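## Task

Move the banana and the orange out of the pan so that each sits completely within the bag, between its two sheets. At the end, every other object, the white ball included, must still be in the pan. The loaded part of the bag must rest on the table. No part of the bag may lie in the pan or on either arm's base, or hang beyond the table edge by more than about a finger's width.

## Robot and tools

Robot: two arms, left_arm and right_arm, each with six joints and a two-finger gripper. Joint order everywhere, in commands and in result lists: waist, shoulder, elbow, wrist pitch, wrist yaw, wrist roll. Stated ranges in rad: waist -2.618 to 3.054, shoulder 0.000 to 3.142, elbow 0.000 to 3.142, wrist pitch -1.571 to 1.571, wrist yaw -1.571 to 1.571, wrist roll -2.094 to 2.094. Real ends may differ by up to 0.059 rad.

Frames: the scene frame has its origin at table-top height midway between the nominal bases, +x out over the table, +z up, left_arm on the +y side (arm names do not match image sides). Calibrated bases in the scene frame: left_arm at (-0.019, +0.343, +0.033) m, quat_wxyz (+1.000, 0, 0, -0.008); right_arm at (-0.046, -0.254, +0.023) m, quat_wxyz (+1.000, 0, 0, +0.016); both have +z up. Each gripper's end_effector_position (m) and end_effector_quat_wxyz are reported in that arm's own base frame; fixed cameras and the table use the scene frame. The position is the point between the finger pads, about 1 cm behind the tips; fingers point along gripper +z and close along its y. Reported hand poses can be a few cm off, more at long reach.

execute_actions(actions, cameras): actions is a list of actions; each action is a list of 1 to 15 rows, each row lasts one step of 1/30 s, and an action always runs 15 steps (a short list repeats its last row). A row is one flat list of 14 numbers, each in [-1, 1], covering both arms even if one stays still: left_arm's six joint values then its opening, then right_arm's six joint values then its opening. Joint values are offsets, not poses: each counts from the Joint targets at the start of that action (not from the previous row), scaled so 1.0 equals 1.202 rad for waist, 1.258 shoulder, 1.3 elbow, 2.073 wrist pitch, 2.022 wrist yaw and wrist roll. Repeating the same offset in the next action moves further. Opening is absolute: +1 fully open, -1 closed; send the current command again to leave a gripper unchanged (0 means half). An action asking any joint more than 0.059 rad past its range is rejected for both arms; if the first action fails that check or any action is malformed, the whole call is rejected. An empty actions list just reports state. cameras: list of names, null/omitted/["all"] for all, [] for none; an unknown name voids the call.

move(target, speed, blend, opening_speed, blocking, cameras): target is one 14-number row, or a list of up to 15 such rows, same layout and scaling as above; every row is an offset from the Joint targets at the call's start, not from the previous row. Joints travel together, so grippers follow curves; no obstacle avoidance. speed: rad/s for the joint with farthest to go, 0.01 to 2, default 0.5, one value or one per target. blend: rad, corner rounding per target, default 0 (stop at each). opening_speed: per second on the -1..+1 scale, at least 0.2; use a low value to close gently. blocking=false returns after about 0.5 s while the move continues. Paths over 10 s stop short. The result adds a move: line: done, off_target, moving, held or fault, limits=held when steps were withheld, and the farthest-off joint per arm beyond 0.035 rad.

wait(seconds 0 to 10, cameras): lets time pass with commands held; a running move continues. stop(cameras): brakes a running move. zoom_image(camera, region [x0, y0, x1, y1] in pixels, top-left origin, at most 504x504): closer view of that camera's latest image; cameras are cam_head_left, cam_head_right, cam_high, cam_low, cam_left_wrist, cam_right_wrist, all 896x504. finished_scene(scene, done): scene is the current scene number, done true only if the goal is really met; cannot be undone.

Result lines: Joint positions and Joint velocities per arm (rad, rad/s, then finger gap in m, 0.094 when open); "within noise" means at rest. Joint targets are what the next offsets count from. Tool commands shows present gripper commands. grip_measured is the measured opening on the command scale; it reads slightly wide when empty and narrower than a squeezed part. Joint torques include arm weight; joints 1 to 3 wrap at ±28 N m. "joint sent to its limit" means a joint was clipped at its end; "joint command not followed" means the clearance check altered targets. Per step a joint target stays within a lead of its measured angle (0.202, 0.258, 0.3, 0.573, 0.522, 0.522 rad), and targets are scaled back if they would move the gripper over 200 mm; large moves take several actions.

Cautions: close slowly on soft produce; it presses at force limit soon after contact. Release only when the part is still and resting. Move slowly near contact; avoid hitting or pressing the arms against each other. Nothing may fall or be left off the table. To stop pushing against something, command targets back past the measured positions. Holding loads or stretched poses heats motors: MOTOR HOT warns near 75 °C, an OVER-TEMPERATURE FAULT at 90 °C folds that arm away for good. Occasional tugs on held items or pushes on loose objects can occur.

Each tool is called after ">>>" as a command line: name --argument value for each argument, lists and objects as JSON in quotes; but a table of rows of numbers goes row by row, as --pt "numbers of a row", without its own name.

## Session

>>> execute_actions --actions '[]'

Scene clock: 0.00 s.
left_arm: end_effector_position=(+0.3902, +0.0610, +0.1192) grip_measured=+1.000 end_effector_quat_wxyz=(+0.605, -0.131, +0.782, +0.078) | right_arm: end_effector_position=(+0.3985, -0.0249, +0.1057) grip_measured=+1.000 end_effector_quat_wxyz=(+0.590, +0.073, +0.799, -0.091)
Joint positions: left_arm=[0.056 1.49 0.373 0.85 -0.23 -0.099 0.094] | right_arm=[0.062 1.553 0.395 0.854 0.292 0.028 0.094]
Joint velocities: within noise
Joint torques (N m): no reading
Heat: left arm: 25 °C; right arm: 28 °C.
Joint targets: left_arm=[0.056 1.487 0.378 0.846 -0.230 -0.099] | right_arm=[0.062 1.543 0.405 0.867 0.293 0.028]
Tool commands: left_gripper/opening=+1.0 right_gripper/opening=+1.0

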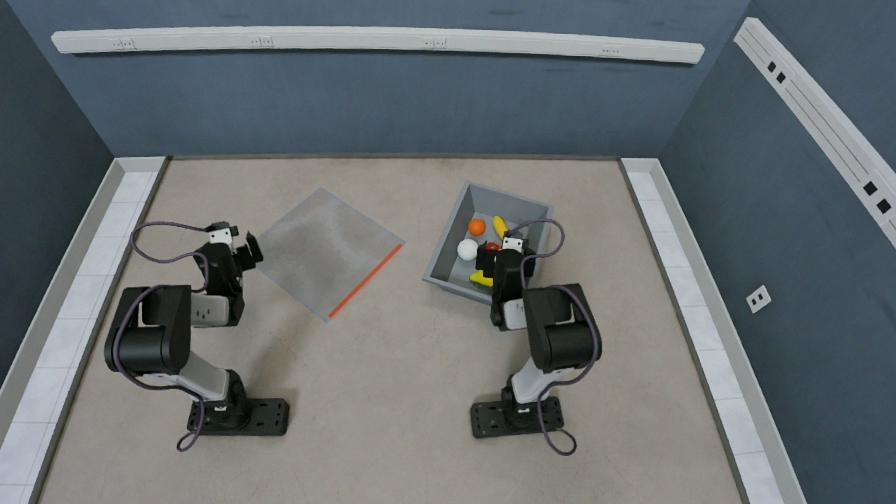

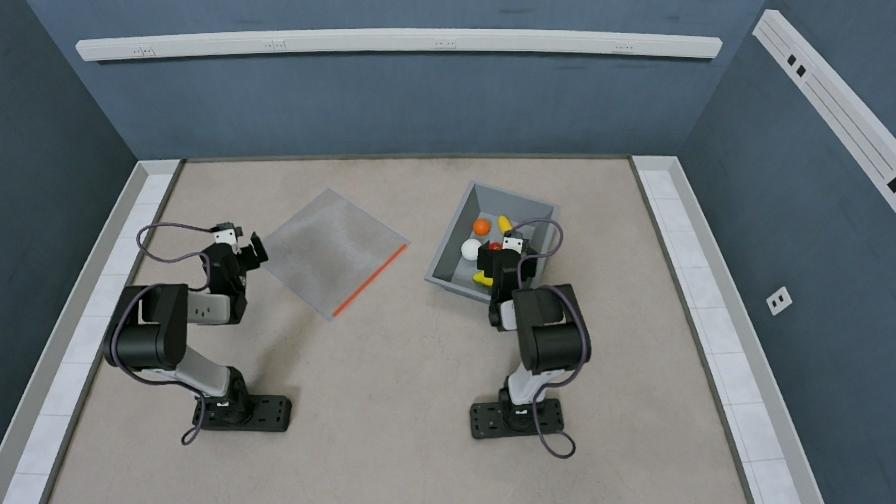

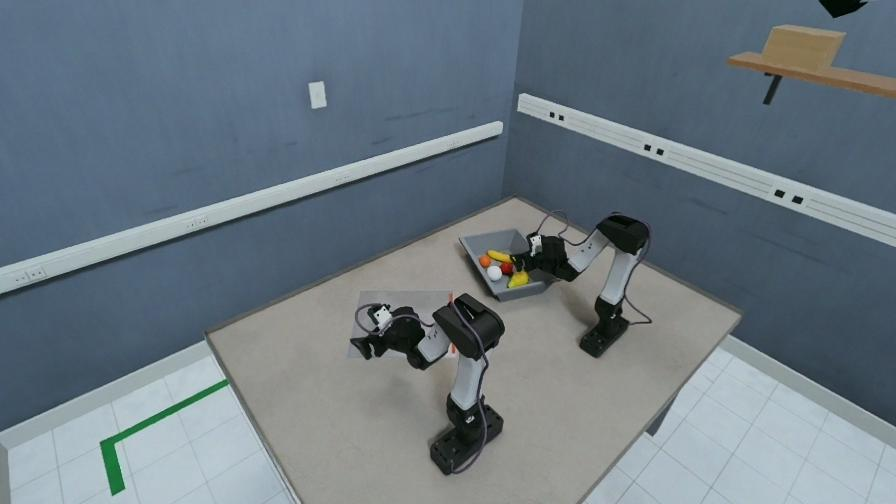

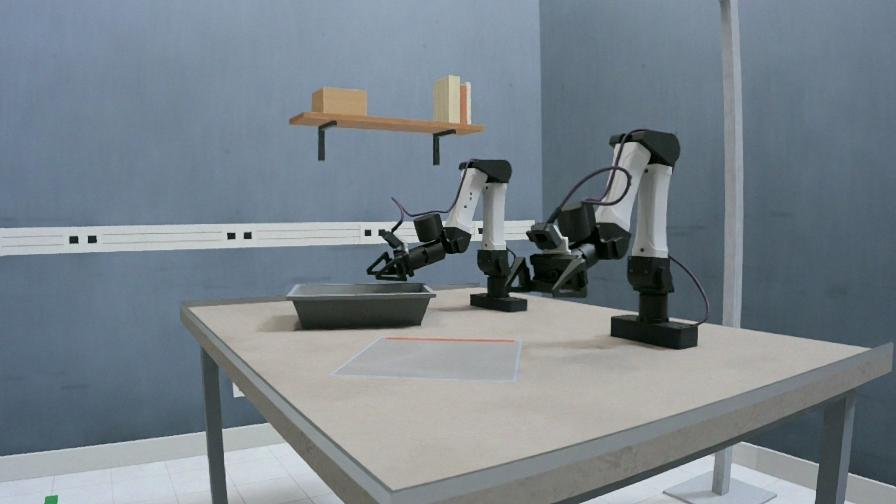

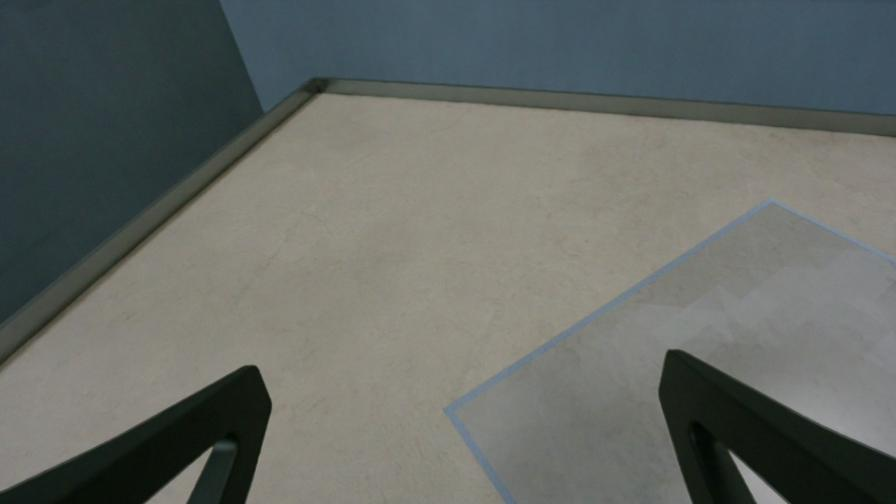

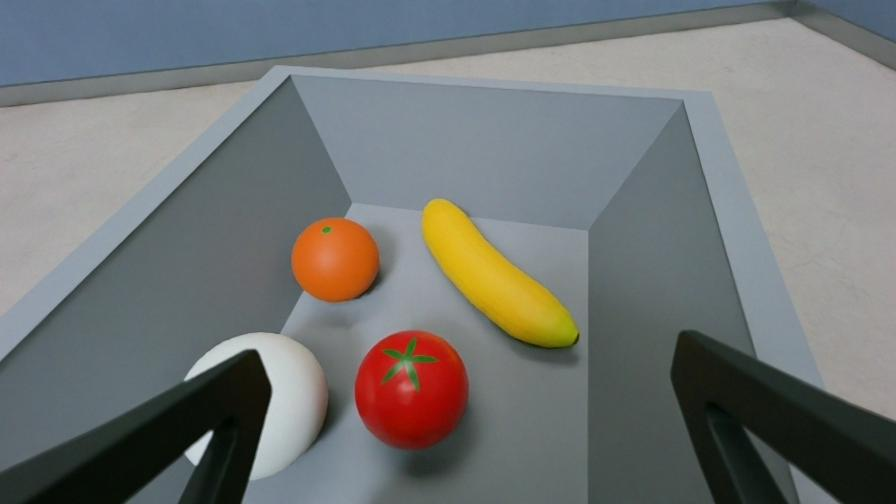

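>>> move --target '[-0.296,0.01,0.709,-0.5046,0.1137,0.049,1,0.04,0.045,0.919,-0.563,-0.1449,-0.0138,0.3]' --speed 0.9 --cameras '[]'

>>> move --target '[-0.3652,0.445,0.5,-0.603,0,0,1,0,0.399,0.377,-0.6025,0,0,0.3]' --speed 0.8 --cameras '["cam_head_left","cam_left_wrist","cam_right_wrist"]'

Scene clock: 4.70 s.
left_arm: end_effector_position=(+0.4579, -0.1374, +0.2905) grip_measured=+1.000 end_effector_quat_wxyz=(+0.550, +0.114, +0.824, -0.079) | right_arm: end_effector_position=(+0.5019, +0.0504, +0.3579) grip_measured=+0.301 end_effector_quat_wxyz=(+0.586, -0.036, +0.809, +0.029)
Joint positions: left_arm=[-0.297 1.49 1.282 -0.184 -0.017 -0.012 0.094] | right_arm=[0.103 1.59 1.577 -0.304 0.01 0.008 0.061]
Joint velocities: within noise
Joint torques (N m): left_arm=[-0.01 -6.24 10.56 2.2 0.15 0.05] | right_arm=[0.65 -6.6 9.61 1.98 -0.12 -0.05]
Heat: left arm: 27 °C; right arm: 29 °C.
Joint targets: left_arm=[-0.300 1.500 1.300 -0.200 0.000 0.000] | right_arm=[0.110 1.600 1.599 -0.299 0.000 0.000]
move: done
No camera images: "cameras" was empty.

Scene clock: 7.13 s.
left_arm: end_effector_position=(+0.2932, -0.2645, +0.1342) grip_measured=+1.000 end_effector_quat_wxyz=(+0.011, +0.356, +0.934, +0.003) | right_arm: end_effector_position=(+0.3961, +0.0395, +0.1497) grip_measured=+0.301 end_effector_quat_wxyz=(+0.000, -0.048, +0.999, -0.005)
Joint positions: left_arm=[-0.74 2.044 1.929 -1.438 -0.013 -0.011 0.094] | right_arm=[0.103 2.092 2.064 -1.542 0.009 0.007 0.061]
Joint velocities: within noise
Joint torques (N m): left_arm=[0.24 -9.03 9.06 0.32 0.13 0.05] | right_arm=[0.65 -9.39 8.43 0.2 -0.09 -0.03]
Heat: left arm: 27 °C; right arm: 30 °C.
Joint targets: left_arm=[-0.739 2.060 1.950 -1.450 0.000 0.000] | right_arm=[0.110 2.102 2.090 -1.548 0.000 0.000]
move: done
Images, in order (width x height): cam_head_left 896x504, cam_left_wrist 896x504, cam_right_wrist 896x504.

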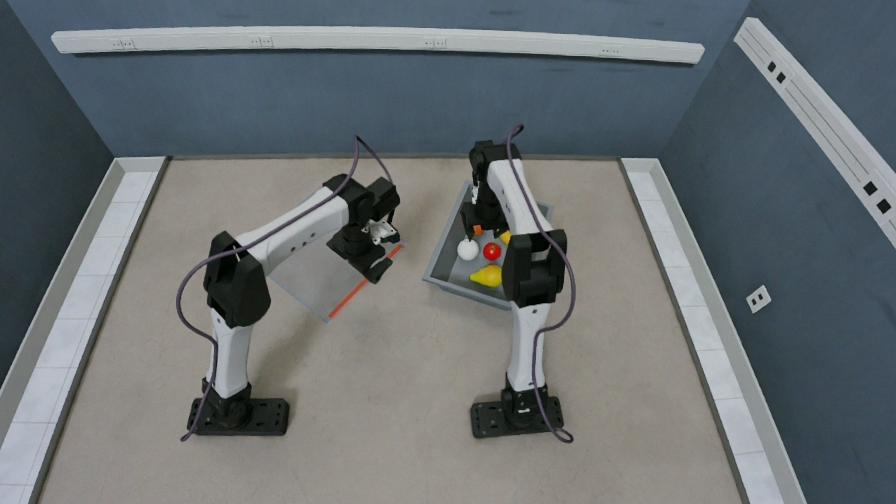

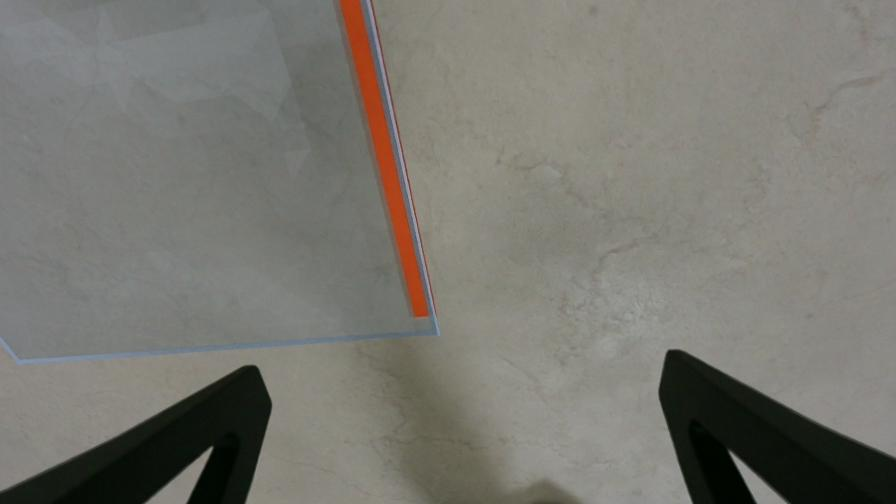

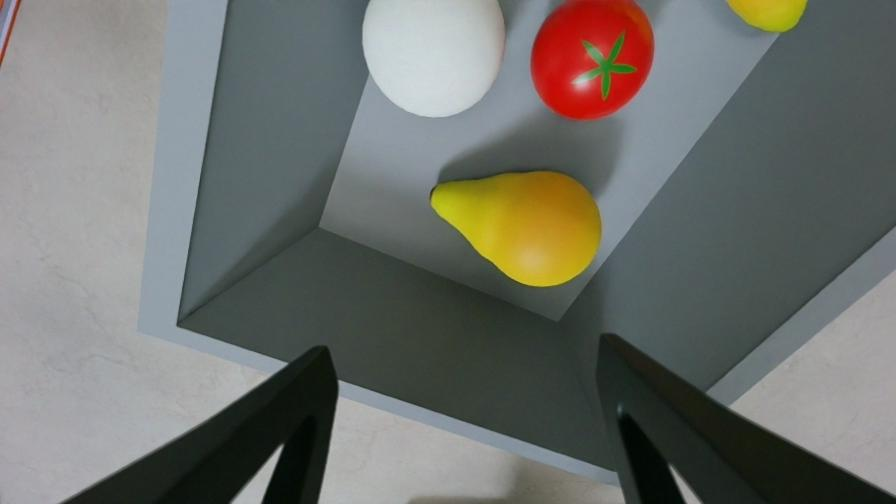

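>>> move --target '[0.1814,0.0914,-0.2415,0.192,0,0.041,1,0.044,0.041,-0.013,0.086,0,0,0.3]' --speed 0.5 --cameras '["cam_head_left","cam_left_wrist","cam_right_wrist"]'

>>> zoom_image --camera "cam_head_left" --region '[400, 160, 580, 310]'

Scene clock: 10.23 s.
left_arm: end_effector_position=(+0.3536, -0.2007, +0.0168) grip_measured=+1.000 end_effector_quat_wxyz=(-0.005, +0.292, +0.956, +0.007) | right_arm: end_effector_position=(+0.4333, +0.0672, +0.1324) grip_measured=+0.301 end_effector_quat_wxyz=(+0.056, -0.075, +0.996, +0.000)
Joint positions: left_arm=[-0.521 2.163 1.642 -1.063 -0.012 0.071 0.094] | right_arm=[0.157 2.141 2.064 -1.383 0.009 0.007 0.061]
Joint velocities: within noise
Joint torques (N m): left_arm=[0.27 -10.18 6.13 0.47 0.11 0.04] | right_arm=[0.61 -9.77 7.1 0.62 -0.11 -0.03]
Heat: left arm: 27 °C; right arm: 31 °C.
Joint targets: left_arm=[-0.521 2.174 1.636 -1.052 0.000 0.083] | right_arm=[0.163 2.154 2.073 -1.370 0.000 0.000]
move: done
Images, in order (width x height): cam_head_left 896x504, cam_left_wrist 896x504, cam_right_wrist 896x504.

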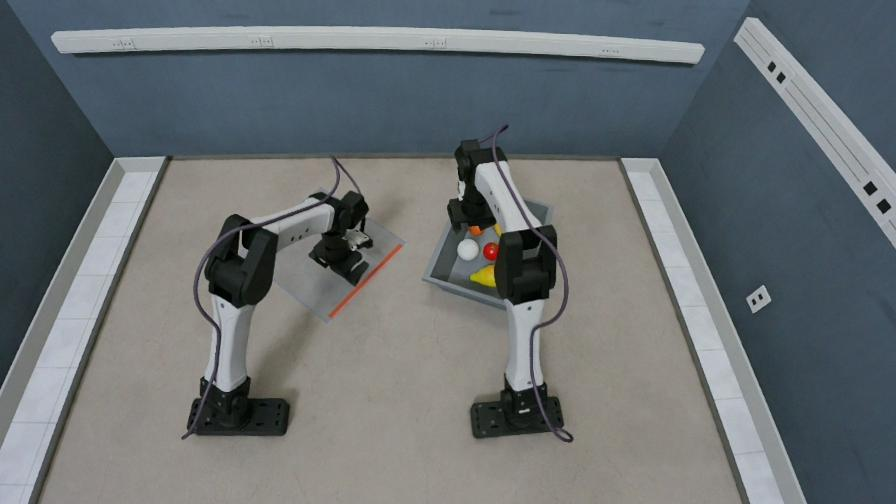

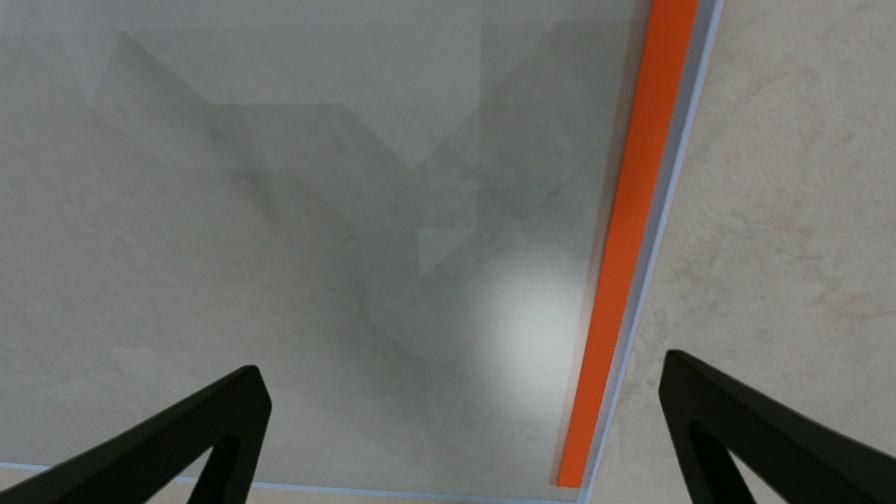

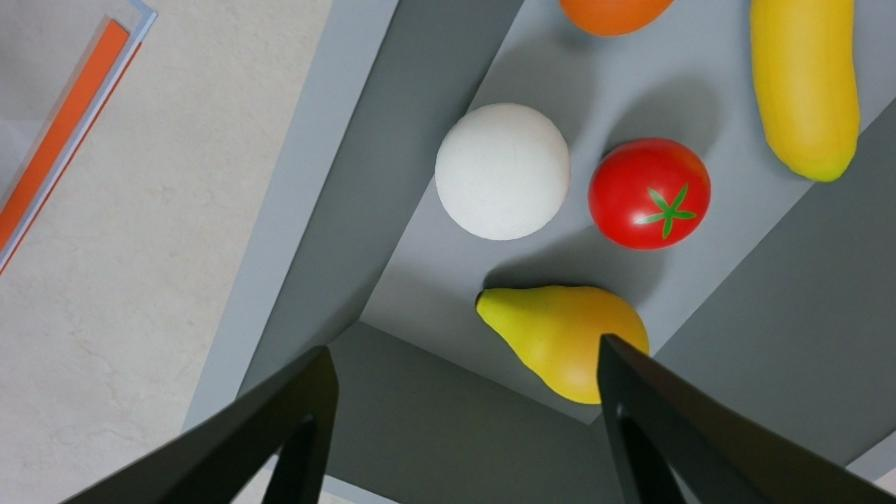

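Scaled by 2.800 from the camera's 896x504 image, which has a finer 1280x720 frame.

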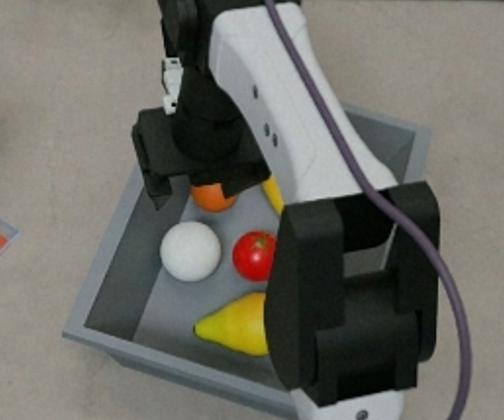

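>>> move --target '[0,0.0664,-0.0125,0.0574,0,0,1,-0.082,-0.024,-0.179,0.2185,0,-0.4946,0.6]' --speed 0.5 --cameras '["cam_head_left","cam_left_wrist","cam_right_wrist"]'

>>> zoom_image --camera "cam_head_left" --region '[400, 160, 580, 310]'

Scene clock: 16.07 s.
left_arm: end_effector_position=(+0.3675, -0.2087, -0.0143) grip_measured=+1.000 end_effector_quat_wxyz=(+0.010, +0.293, +0.956, +0.004) | right_arm: end_effector_position=(+0.4954, +0.0333, +0.0897) grip_measured=+0.599 end_effector_quat_wxyz=(+0.150, -0.499, +0.850, -0.079)
Joint positions: left_arm=[-0.521 2.235 1.631 -0.95 -0.012 0.073 0.094] | right_arm=[0.07 2.141 1.844 -0.932 0.008 -0.992 0.075]
Joint velocities: within noise
Joint torques (N m): left_arm=[0.24 -9.68 5.59 0.63 0.13 0.04] | right_arm=[-0.51 -12.86 6.38 1.05 -0.14 0]
Heat: left arm: 28 °C; right arm: 33 °C.
Joint targets: left_arm=[-0.521 2.258 1.620 -0.933 0.000 0.083] | right_arm=[0.064 2.123 1.840 -0.917 0.000 -1.000]
move: done
Images, in order (width x height): cam_head_left 896x504, cam_left_wrist 896x504, cam_right_wrist 896x504.

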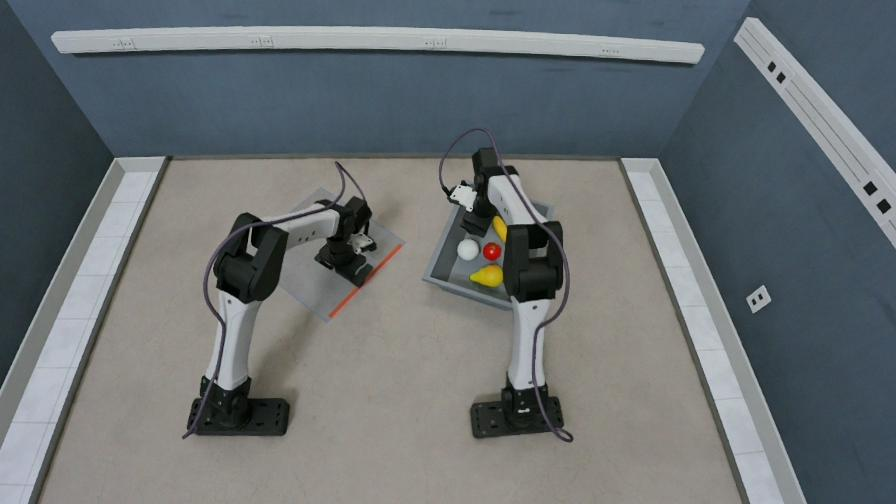

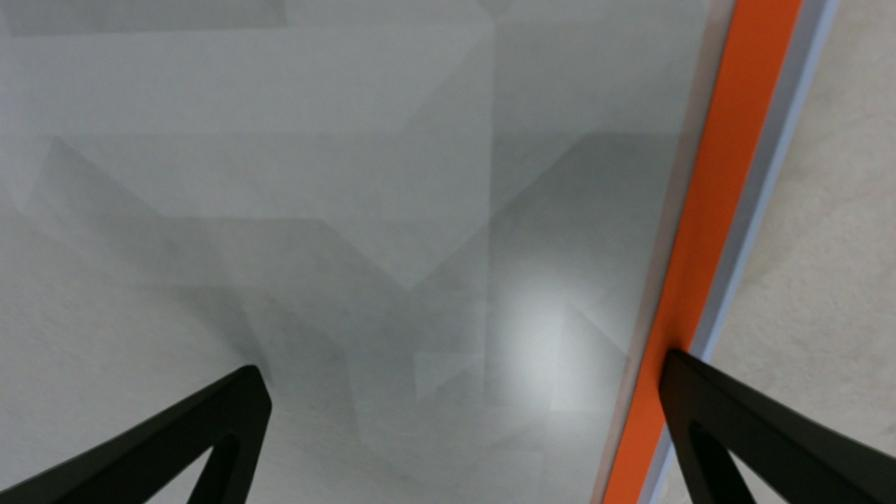

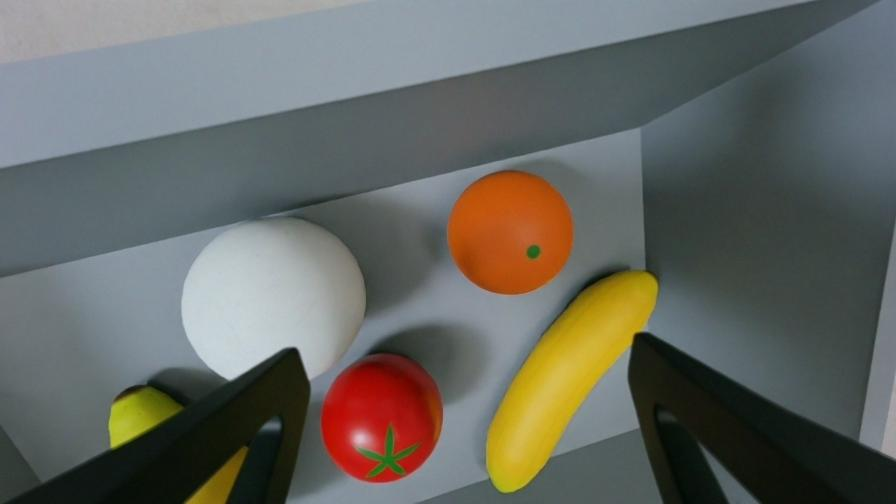

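Scaled by 2.800 from the camera's 896x504 image, which has a finer 1280x720 frame.

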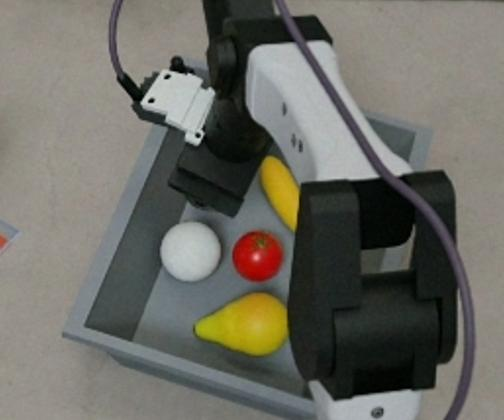

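>>> move --target '[0,0.0517,0,0,0,0,1,-0.0225,0.1812,0,0.1129,0,0,0.3]' --speed 0.25 --cameras '["cam_left_wrist","cam_right_wrist"]'

Scene clock: 19.70 s.
left_arm: end_effector_position=(+0.3665, -0.2088, -0.0171) grip_measured=+1.000 end_effector_quat_wxyz=(+0.003, +0.293, +0.956, -0.001) | right_arm: end_effector_position=(+0.5363, +0.0220, +0.0083) grip_measured=+0.301 end_effector_quat_wxyz=(+0.162, -0.486, +0.854, -0.088)
Joint positions: left_arm=[-0.518 2.245 1.637 -0.955 0 0.077 0.094] | right_arm=[0.044 2.342 1.841 -0.699 0.008 -0.993 0.061]
Joint velocities: within noise
Joint torques (N m): left_arm=[-0.02 -5.45 4.98 0.68 0.02 0.02] | right_arm=[-0.58 -11.79 6.53 1.15 -0.14 -0.01]
Heat: left arm: 28 °C; right arm: 35 °C.
Joint targets: left_arm=[-0.521 2.323 1.620 -0.933 0.000 0.083] | right_arm=[0.037 2.352 1.840 -0.683 0.000 -1.000]
move: off_target (left_arm); left_arm: the shoulder is farthest, 0.078 rad from its target
Images, in order (width x height): cam_left_wrist 896x504, cam_right_wrist 896x504.

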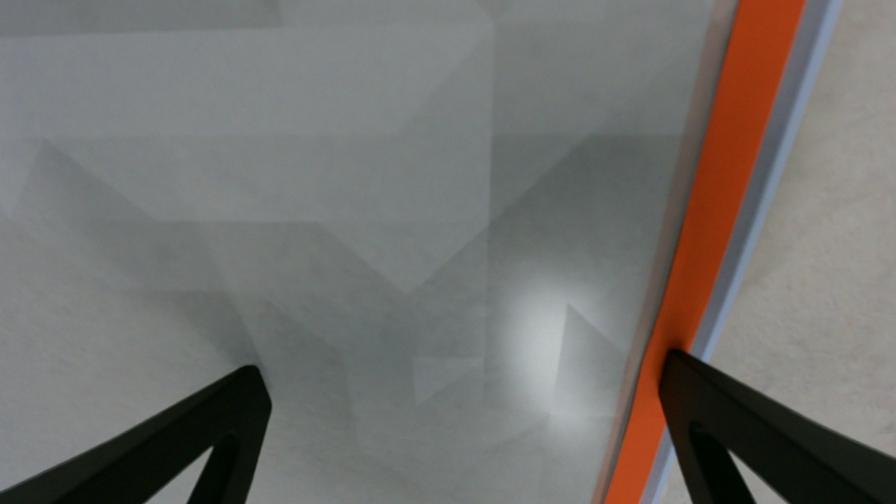

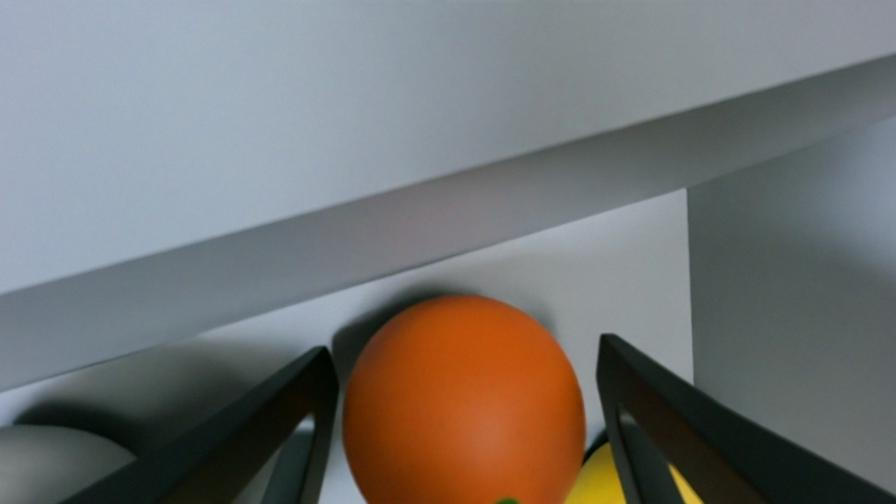

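>>> move --target '[0,0,0,0,0,0,-1,0,0,0,0,0,0,-0.15]' --opening_speed 0.4 --cameras '["cam_head_left","cam_left_wrist","cam_right_wrist"]'

>>> zoom_image --camera "cam_left_wrist" --region '[250, 150, 650, 504]'

Scene clock: 25.30 s.
left_arm: end_effector_position=(+0.3671, -0.2118, -0.0174) grip_measured=-0.977 end_effector_quat_wxyz=(+0.006, +0.293, +0.956, -0.008) | right_arm: end_effector_position=(+0.5365, +0.0221, +0.0084) grip_measured=-0.142 end_effector_quat_wxyz=(+0.162, -0.487, +0.854, -0.088)
Joint positions: left_arm=[-0.518 2.247 1.637 -0.947 0.012 0.077 0.001] | right_arm=[0.044 2.342 1.841 -0.698 0.008 -0.994 0.04]
Joint velocities: within noise
Joint torques (N m): left_arm=[0.02 -5.55 4.93 0.61 -0.09 0.01] | right_arm=[-0.58 -11.81 6.48 1.11 -0.14 -0.01]
Heat: left arm: 29 °C; right arm: 36 °C.
Joint targets: left_arm=[-0.521 2.323 1.620 -0.933 0.000 0.083] | right_arm=[0.037 2.352 1.840 -0.683 0.000 -1.000]
move: off_target (left_arm); left_arm: the shoulder is farthest, 0.076 rad from its target
Images, in order (width x height): cam_head_left 896x504, cam_left_wrist 896x504, cam_right_wrist 896x504.

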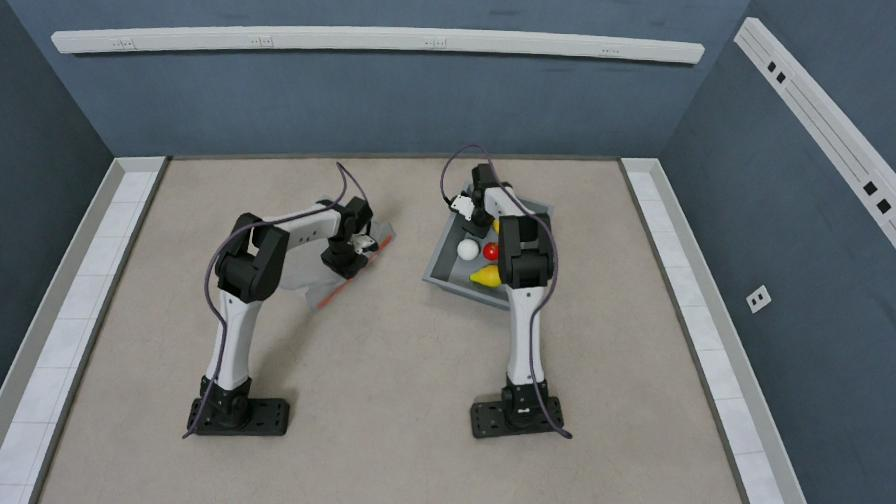

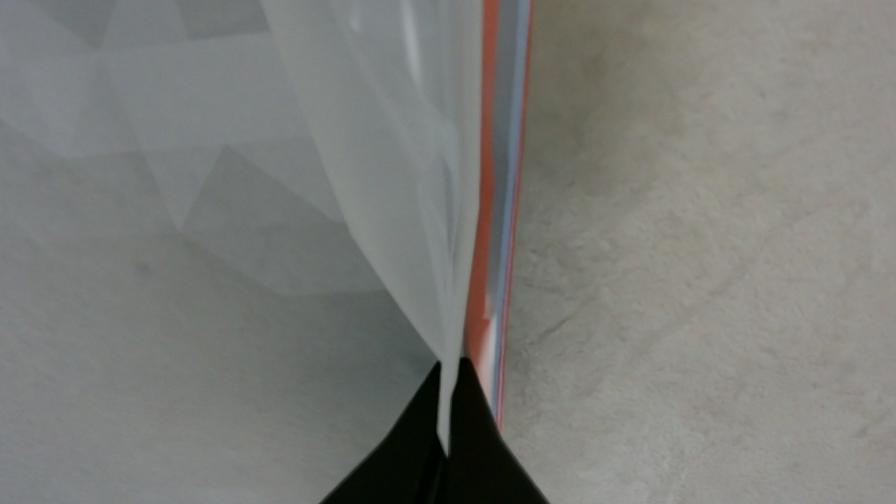

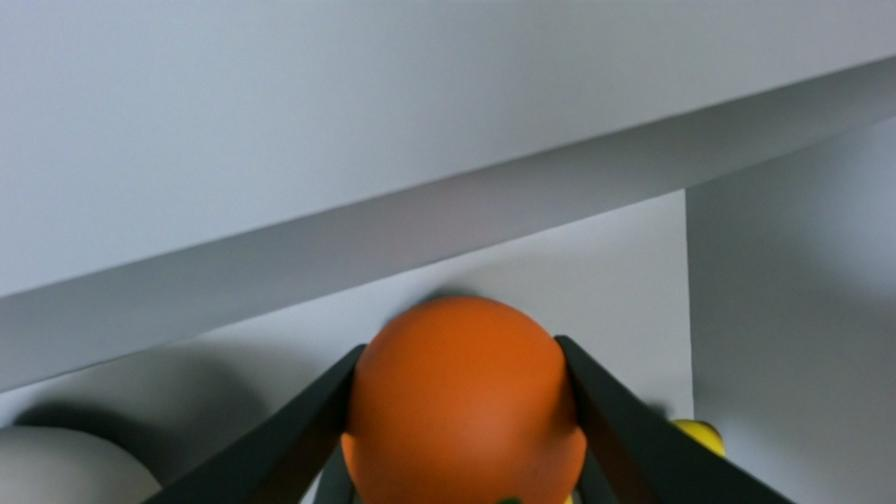

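Scaled by 1.260 from the camera's 896x504 image, which has a finer 1280x720 frame.

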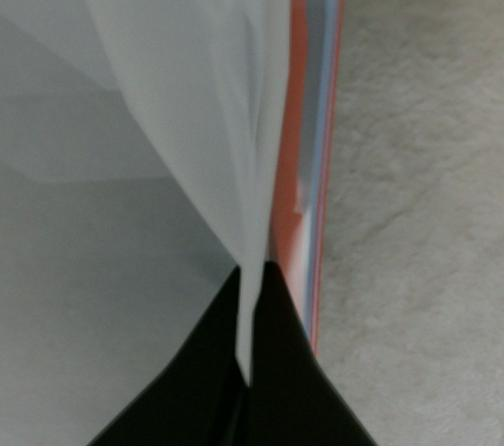

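>>> move --pt "0 0 0 0 0 0 -1 0 0 0 0 0 0 -0.25" --pt "0.1194 -0.0845 0.1269 -0.103 0.1459 0.0545 -1 0 -0.35 0 -0.02 0 0 -0.25" --speed 0.35 --opening_speed 0.6 --cameras '["cam_head_left","cam_left_wrist","cam_right_wrist"]'

>>> zoom_image --camera "cam_head_left" --region '[260, 180, 420, 330]'

Scene clock: 29.13 s.
left_arm: end_effector_position=(+0.3708, -0.1997, +0.0174) grip_measured=-0.979 end_effector_quat_wxyz=(-0.040, +0.272, +0.952, -0.135) | right_arm: end_effector_position=(+0.5311, +0.0218, +0.2105) grip_measured=-0.156 end_effector_quat_wxyz=(+0.318, -0.461, +0.811, -0.168)
Joint positions: left_arm=[-0.382 2.253 1.765 -1.135 0.278 0.181 0.001] | right_arm=[0.044 1.945 1.838 -0.728 0.008 -0.994 0.04]
Joint velocities: within noise
Joint torques (N m): left_arm=[0.57 -14.56 8.64 0.14 0.34 0.08] | right_arm=[-0.58 -13.29 7.41 1.52 -0.13 0.01]
Heat: left arm: 30 °C; right arm: 38 °C.
Joint targets: left_arm=[-0.377 2.217 1.785 -1.147 0.295 0.193] | right_arm=[0.037 1.911 1.840 -0.725 0.000 -1.000]
move: off_target (left_arm); left_arm: the shoulder is farthest, 0.037 rad from its target
Images, in order (width x height): cam_head_left 896x504, cam_left_wrist 896x504, cam_right_wrist 896x504.

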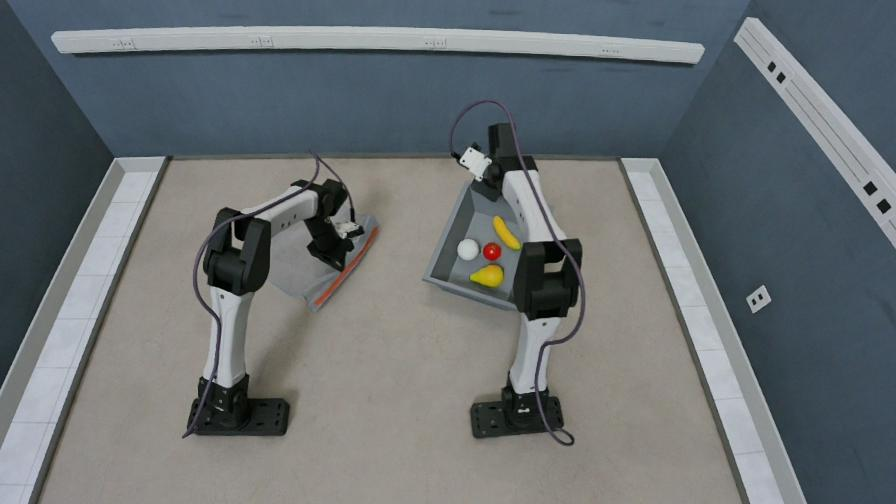

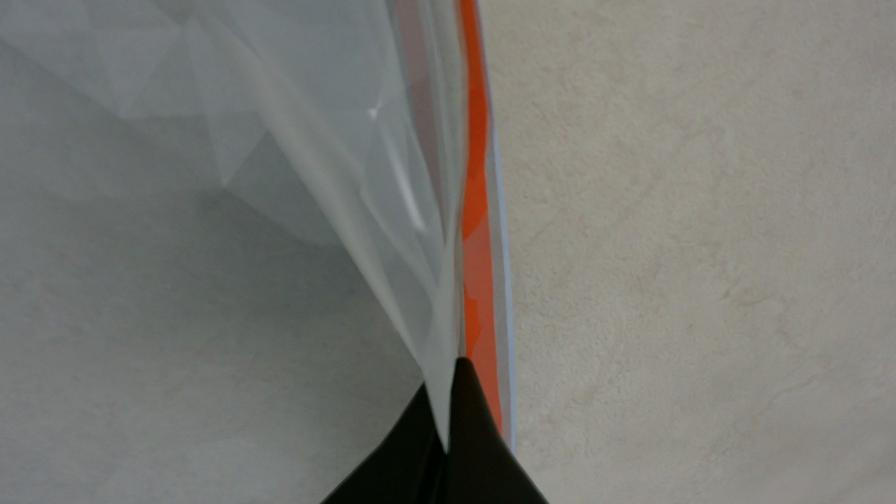

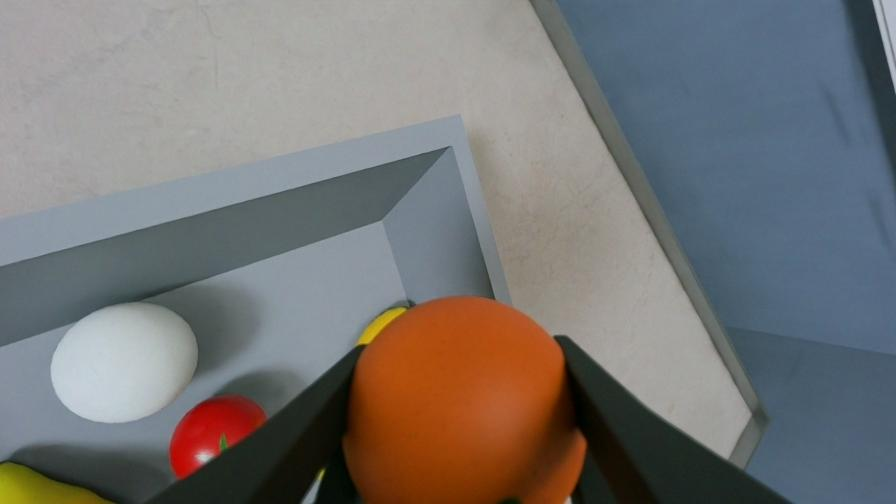

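Scaled by 3.150 from the camera's 896x504 image, which has a finer 1280x720 frame.

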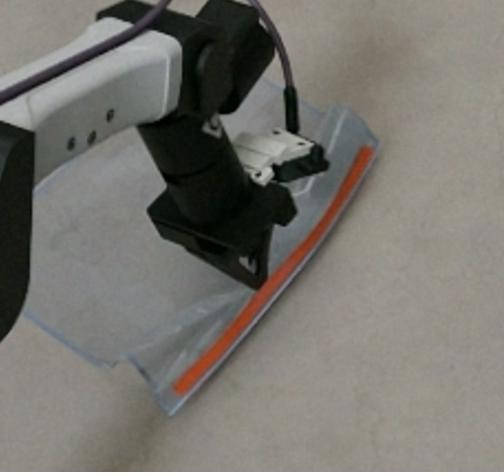

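>>> move --target '[0.119,-0.085,0.127,-0.1027,0.1459,0.0545,-1,0.468,-0.391,-0.881,0.329,0,-0.282,-0.25]' --speed 0.5 --cameras '["cam_head_left","cam_left_wrist","cam_right_wrist","cam_low"]'

>>> zoom_image --camera "cam_head_left" --region '[260, 180, 420, 330]'

Scene clock: 39.70 s.
left_arm: end_effector_position=(+0.3831, -0.1896, +0.1232) grip_measured=-0.979 end_effector_quat_wxyz=(+0.011, +0.253, +0.925, -0.282) | right_arm: end_effector_position=(+0.3119, +0.2094, +0.0709) grip_measured=-0.157 end_effector_quat_wxyz=(-0.323, +0.820, -0.441, +0.173)
Joint positions: left_arm=[-0.24 2.144 1.93 -1.348 0.573 0.291 0.001] | right_arm=[0.594 1.452 0.695 -0.063 0.006 -1.564 0.04]
Joint velocities: within noise
Joint torques (N m): left_arm=[0.61 -13.78 9.02 0.26 0.51 0.09] | right_arm=[0.57 -8.27 6.57 1.69 -0.12 0.03]
Heat: left arm: 36 °C; right arm: 42 °C.
Joint targets: left_arm=[-0.234 2.110 1.950 -1.359 0.590 0.303] | right_arm=[0.600 1.419 0.695 -0.043 0.000 -1.571]
move: done
Images, in order (width x height): cam_head_left 896x504, cam_low 896x504, cam_left_wrist 896x504, cam_right_wrist 896x504.

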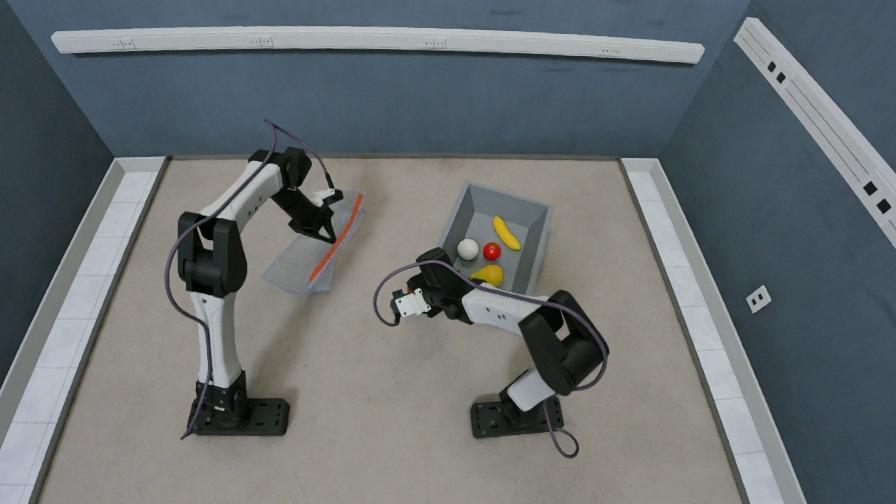

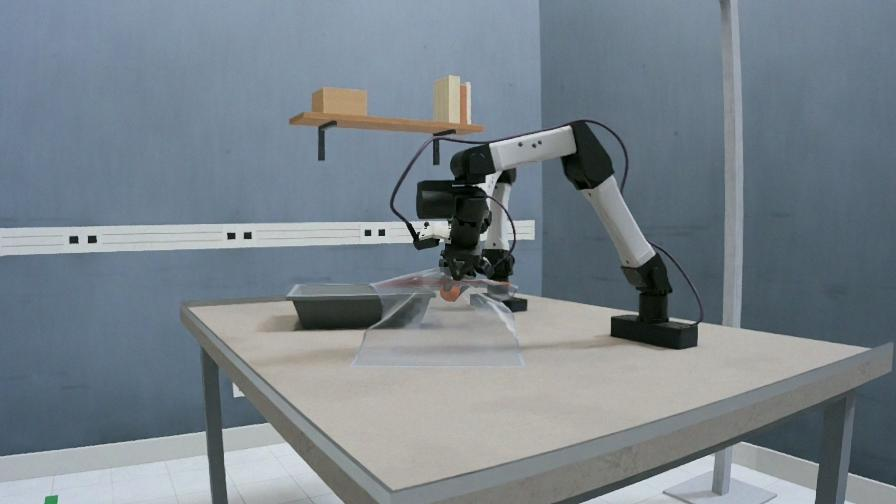

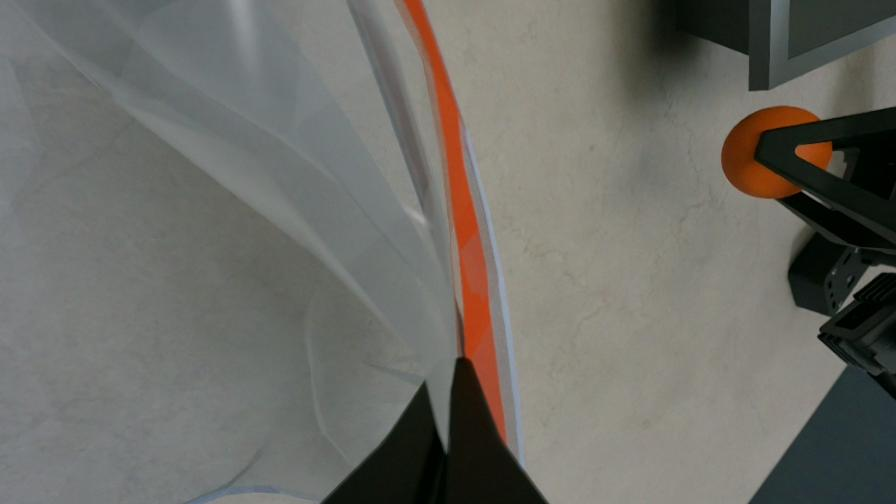

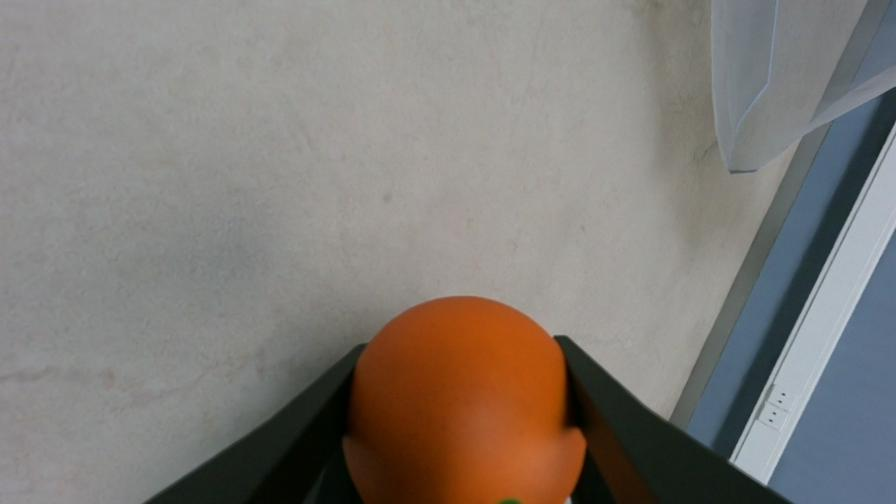

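Scaled by 3.150 from the camera's 896x504 image, which has a finer 1280x720 frame.

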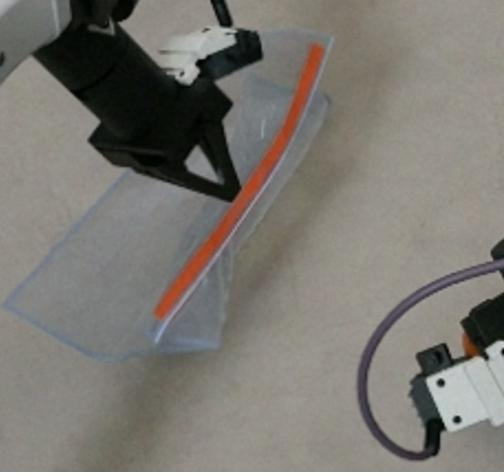

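>>> zoom_image --camera "cam_low" --region '[330, 230, 550, 380]'

>>> zoom_image --camera "cam_left_wrist" --region '[250, 0, 650, 504]'

>>> zoom_image --camera "cam_head_right" --region '[260, 180, 420, 330]'

Scaled by 2.291 from the camera's 896x504 image, which has a finer 1280x720 frame.

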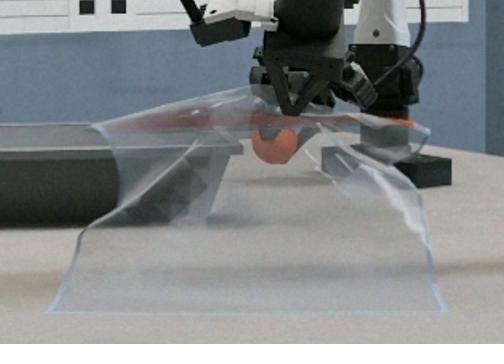

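Scaled by 1.000.

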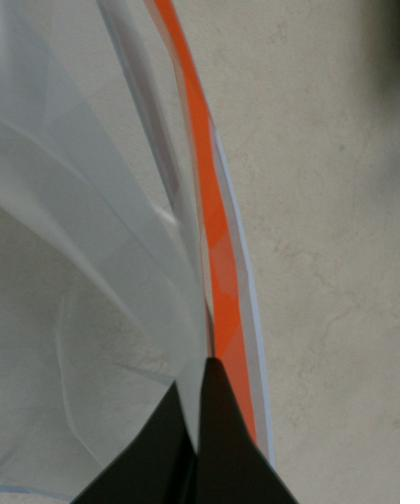

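This scene's latest camera images include none from cam_head_right. They are from: cam_head_left, cam_low, cam_left_wrist, cam_right_wrist. cam_head_right's image comes with the result of a call that names it in "cameras".


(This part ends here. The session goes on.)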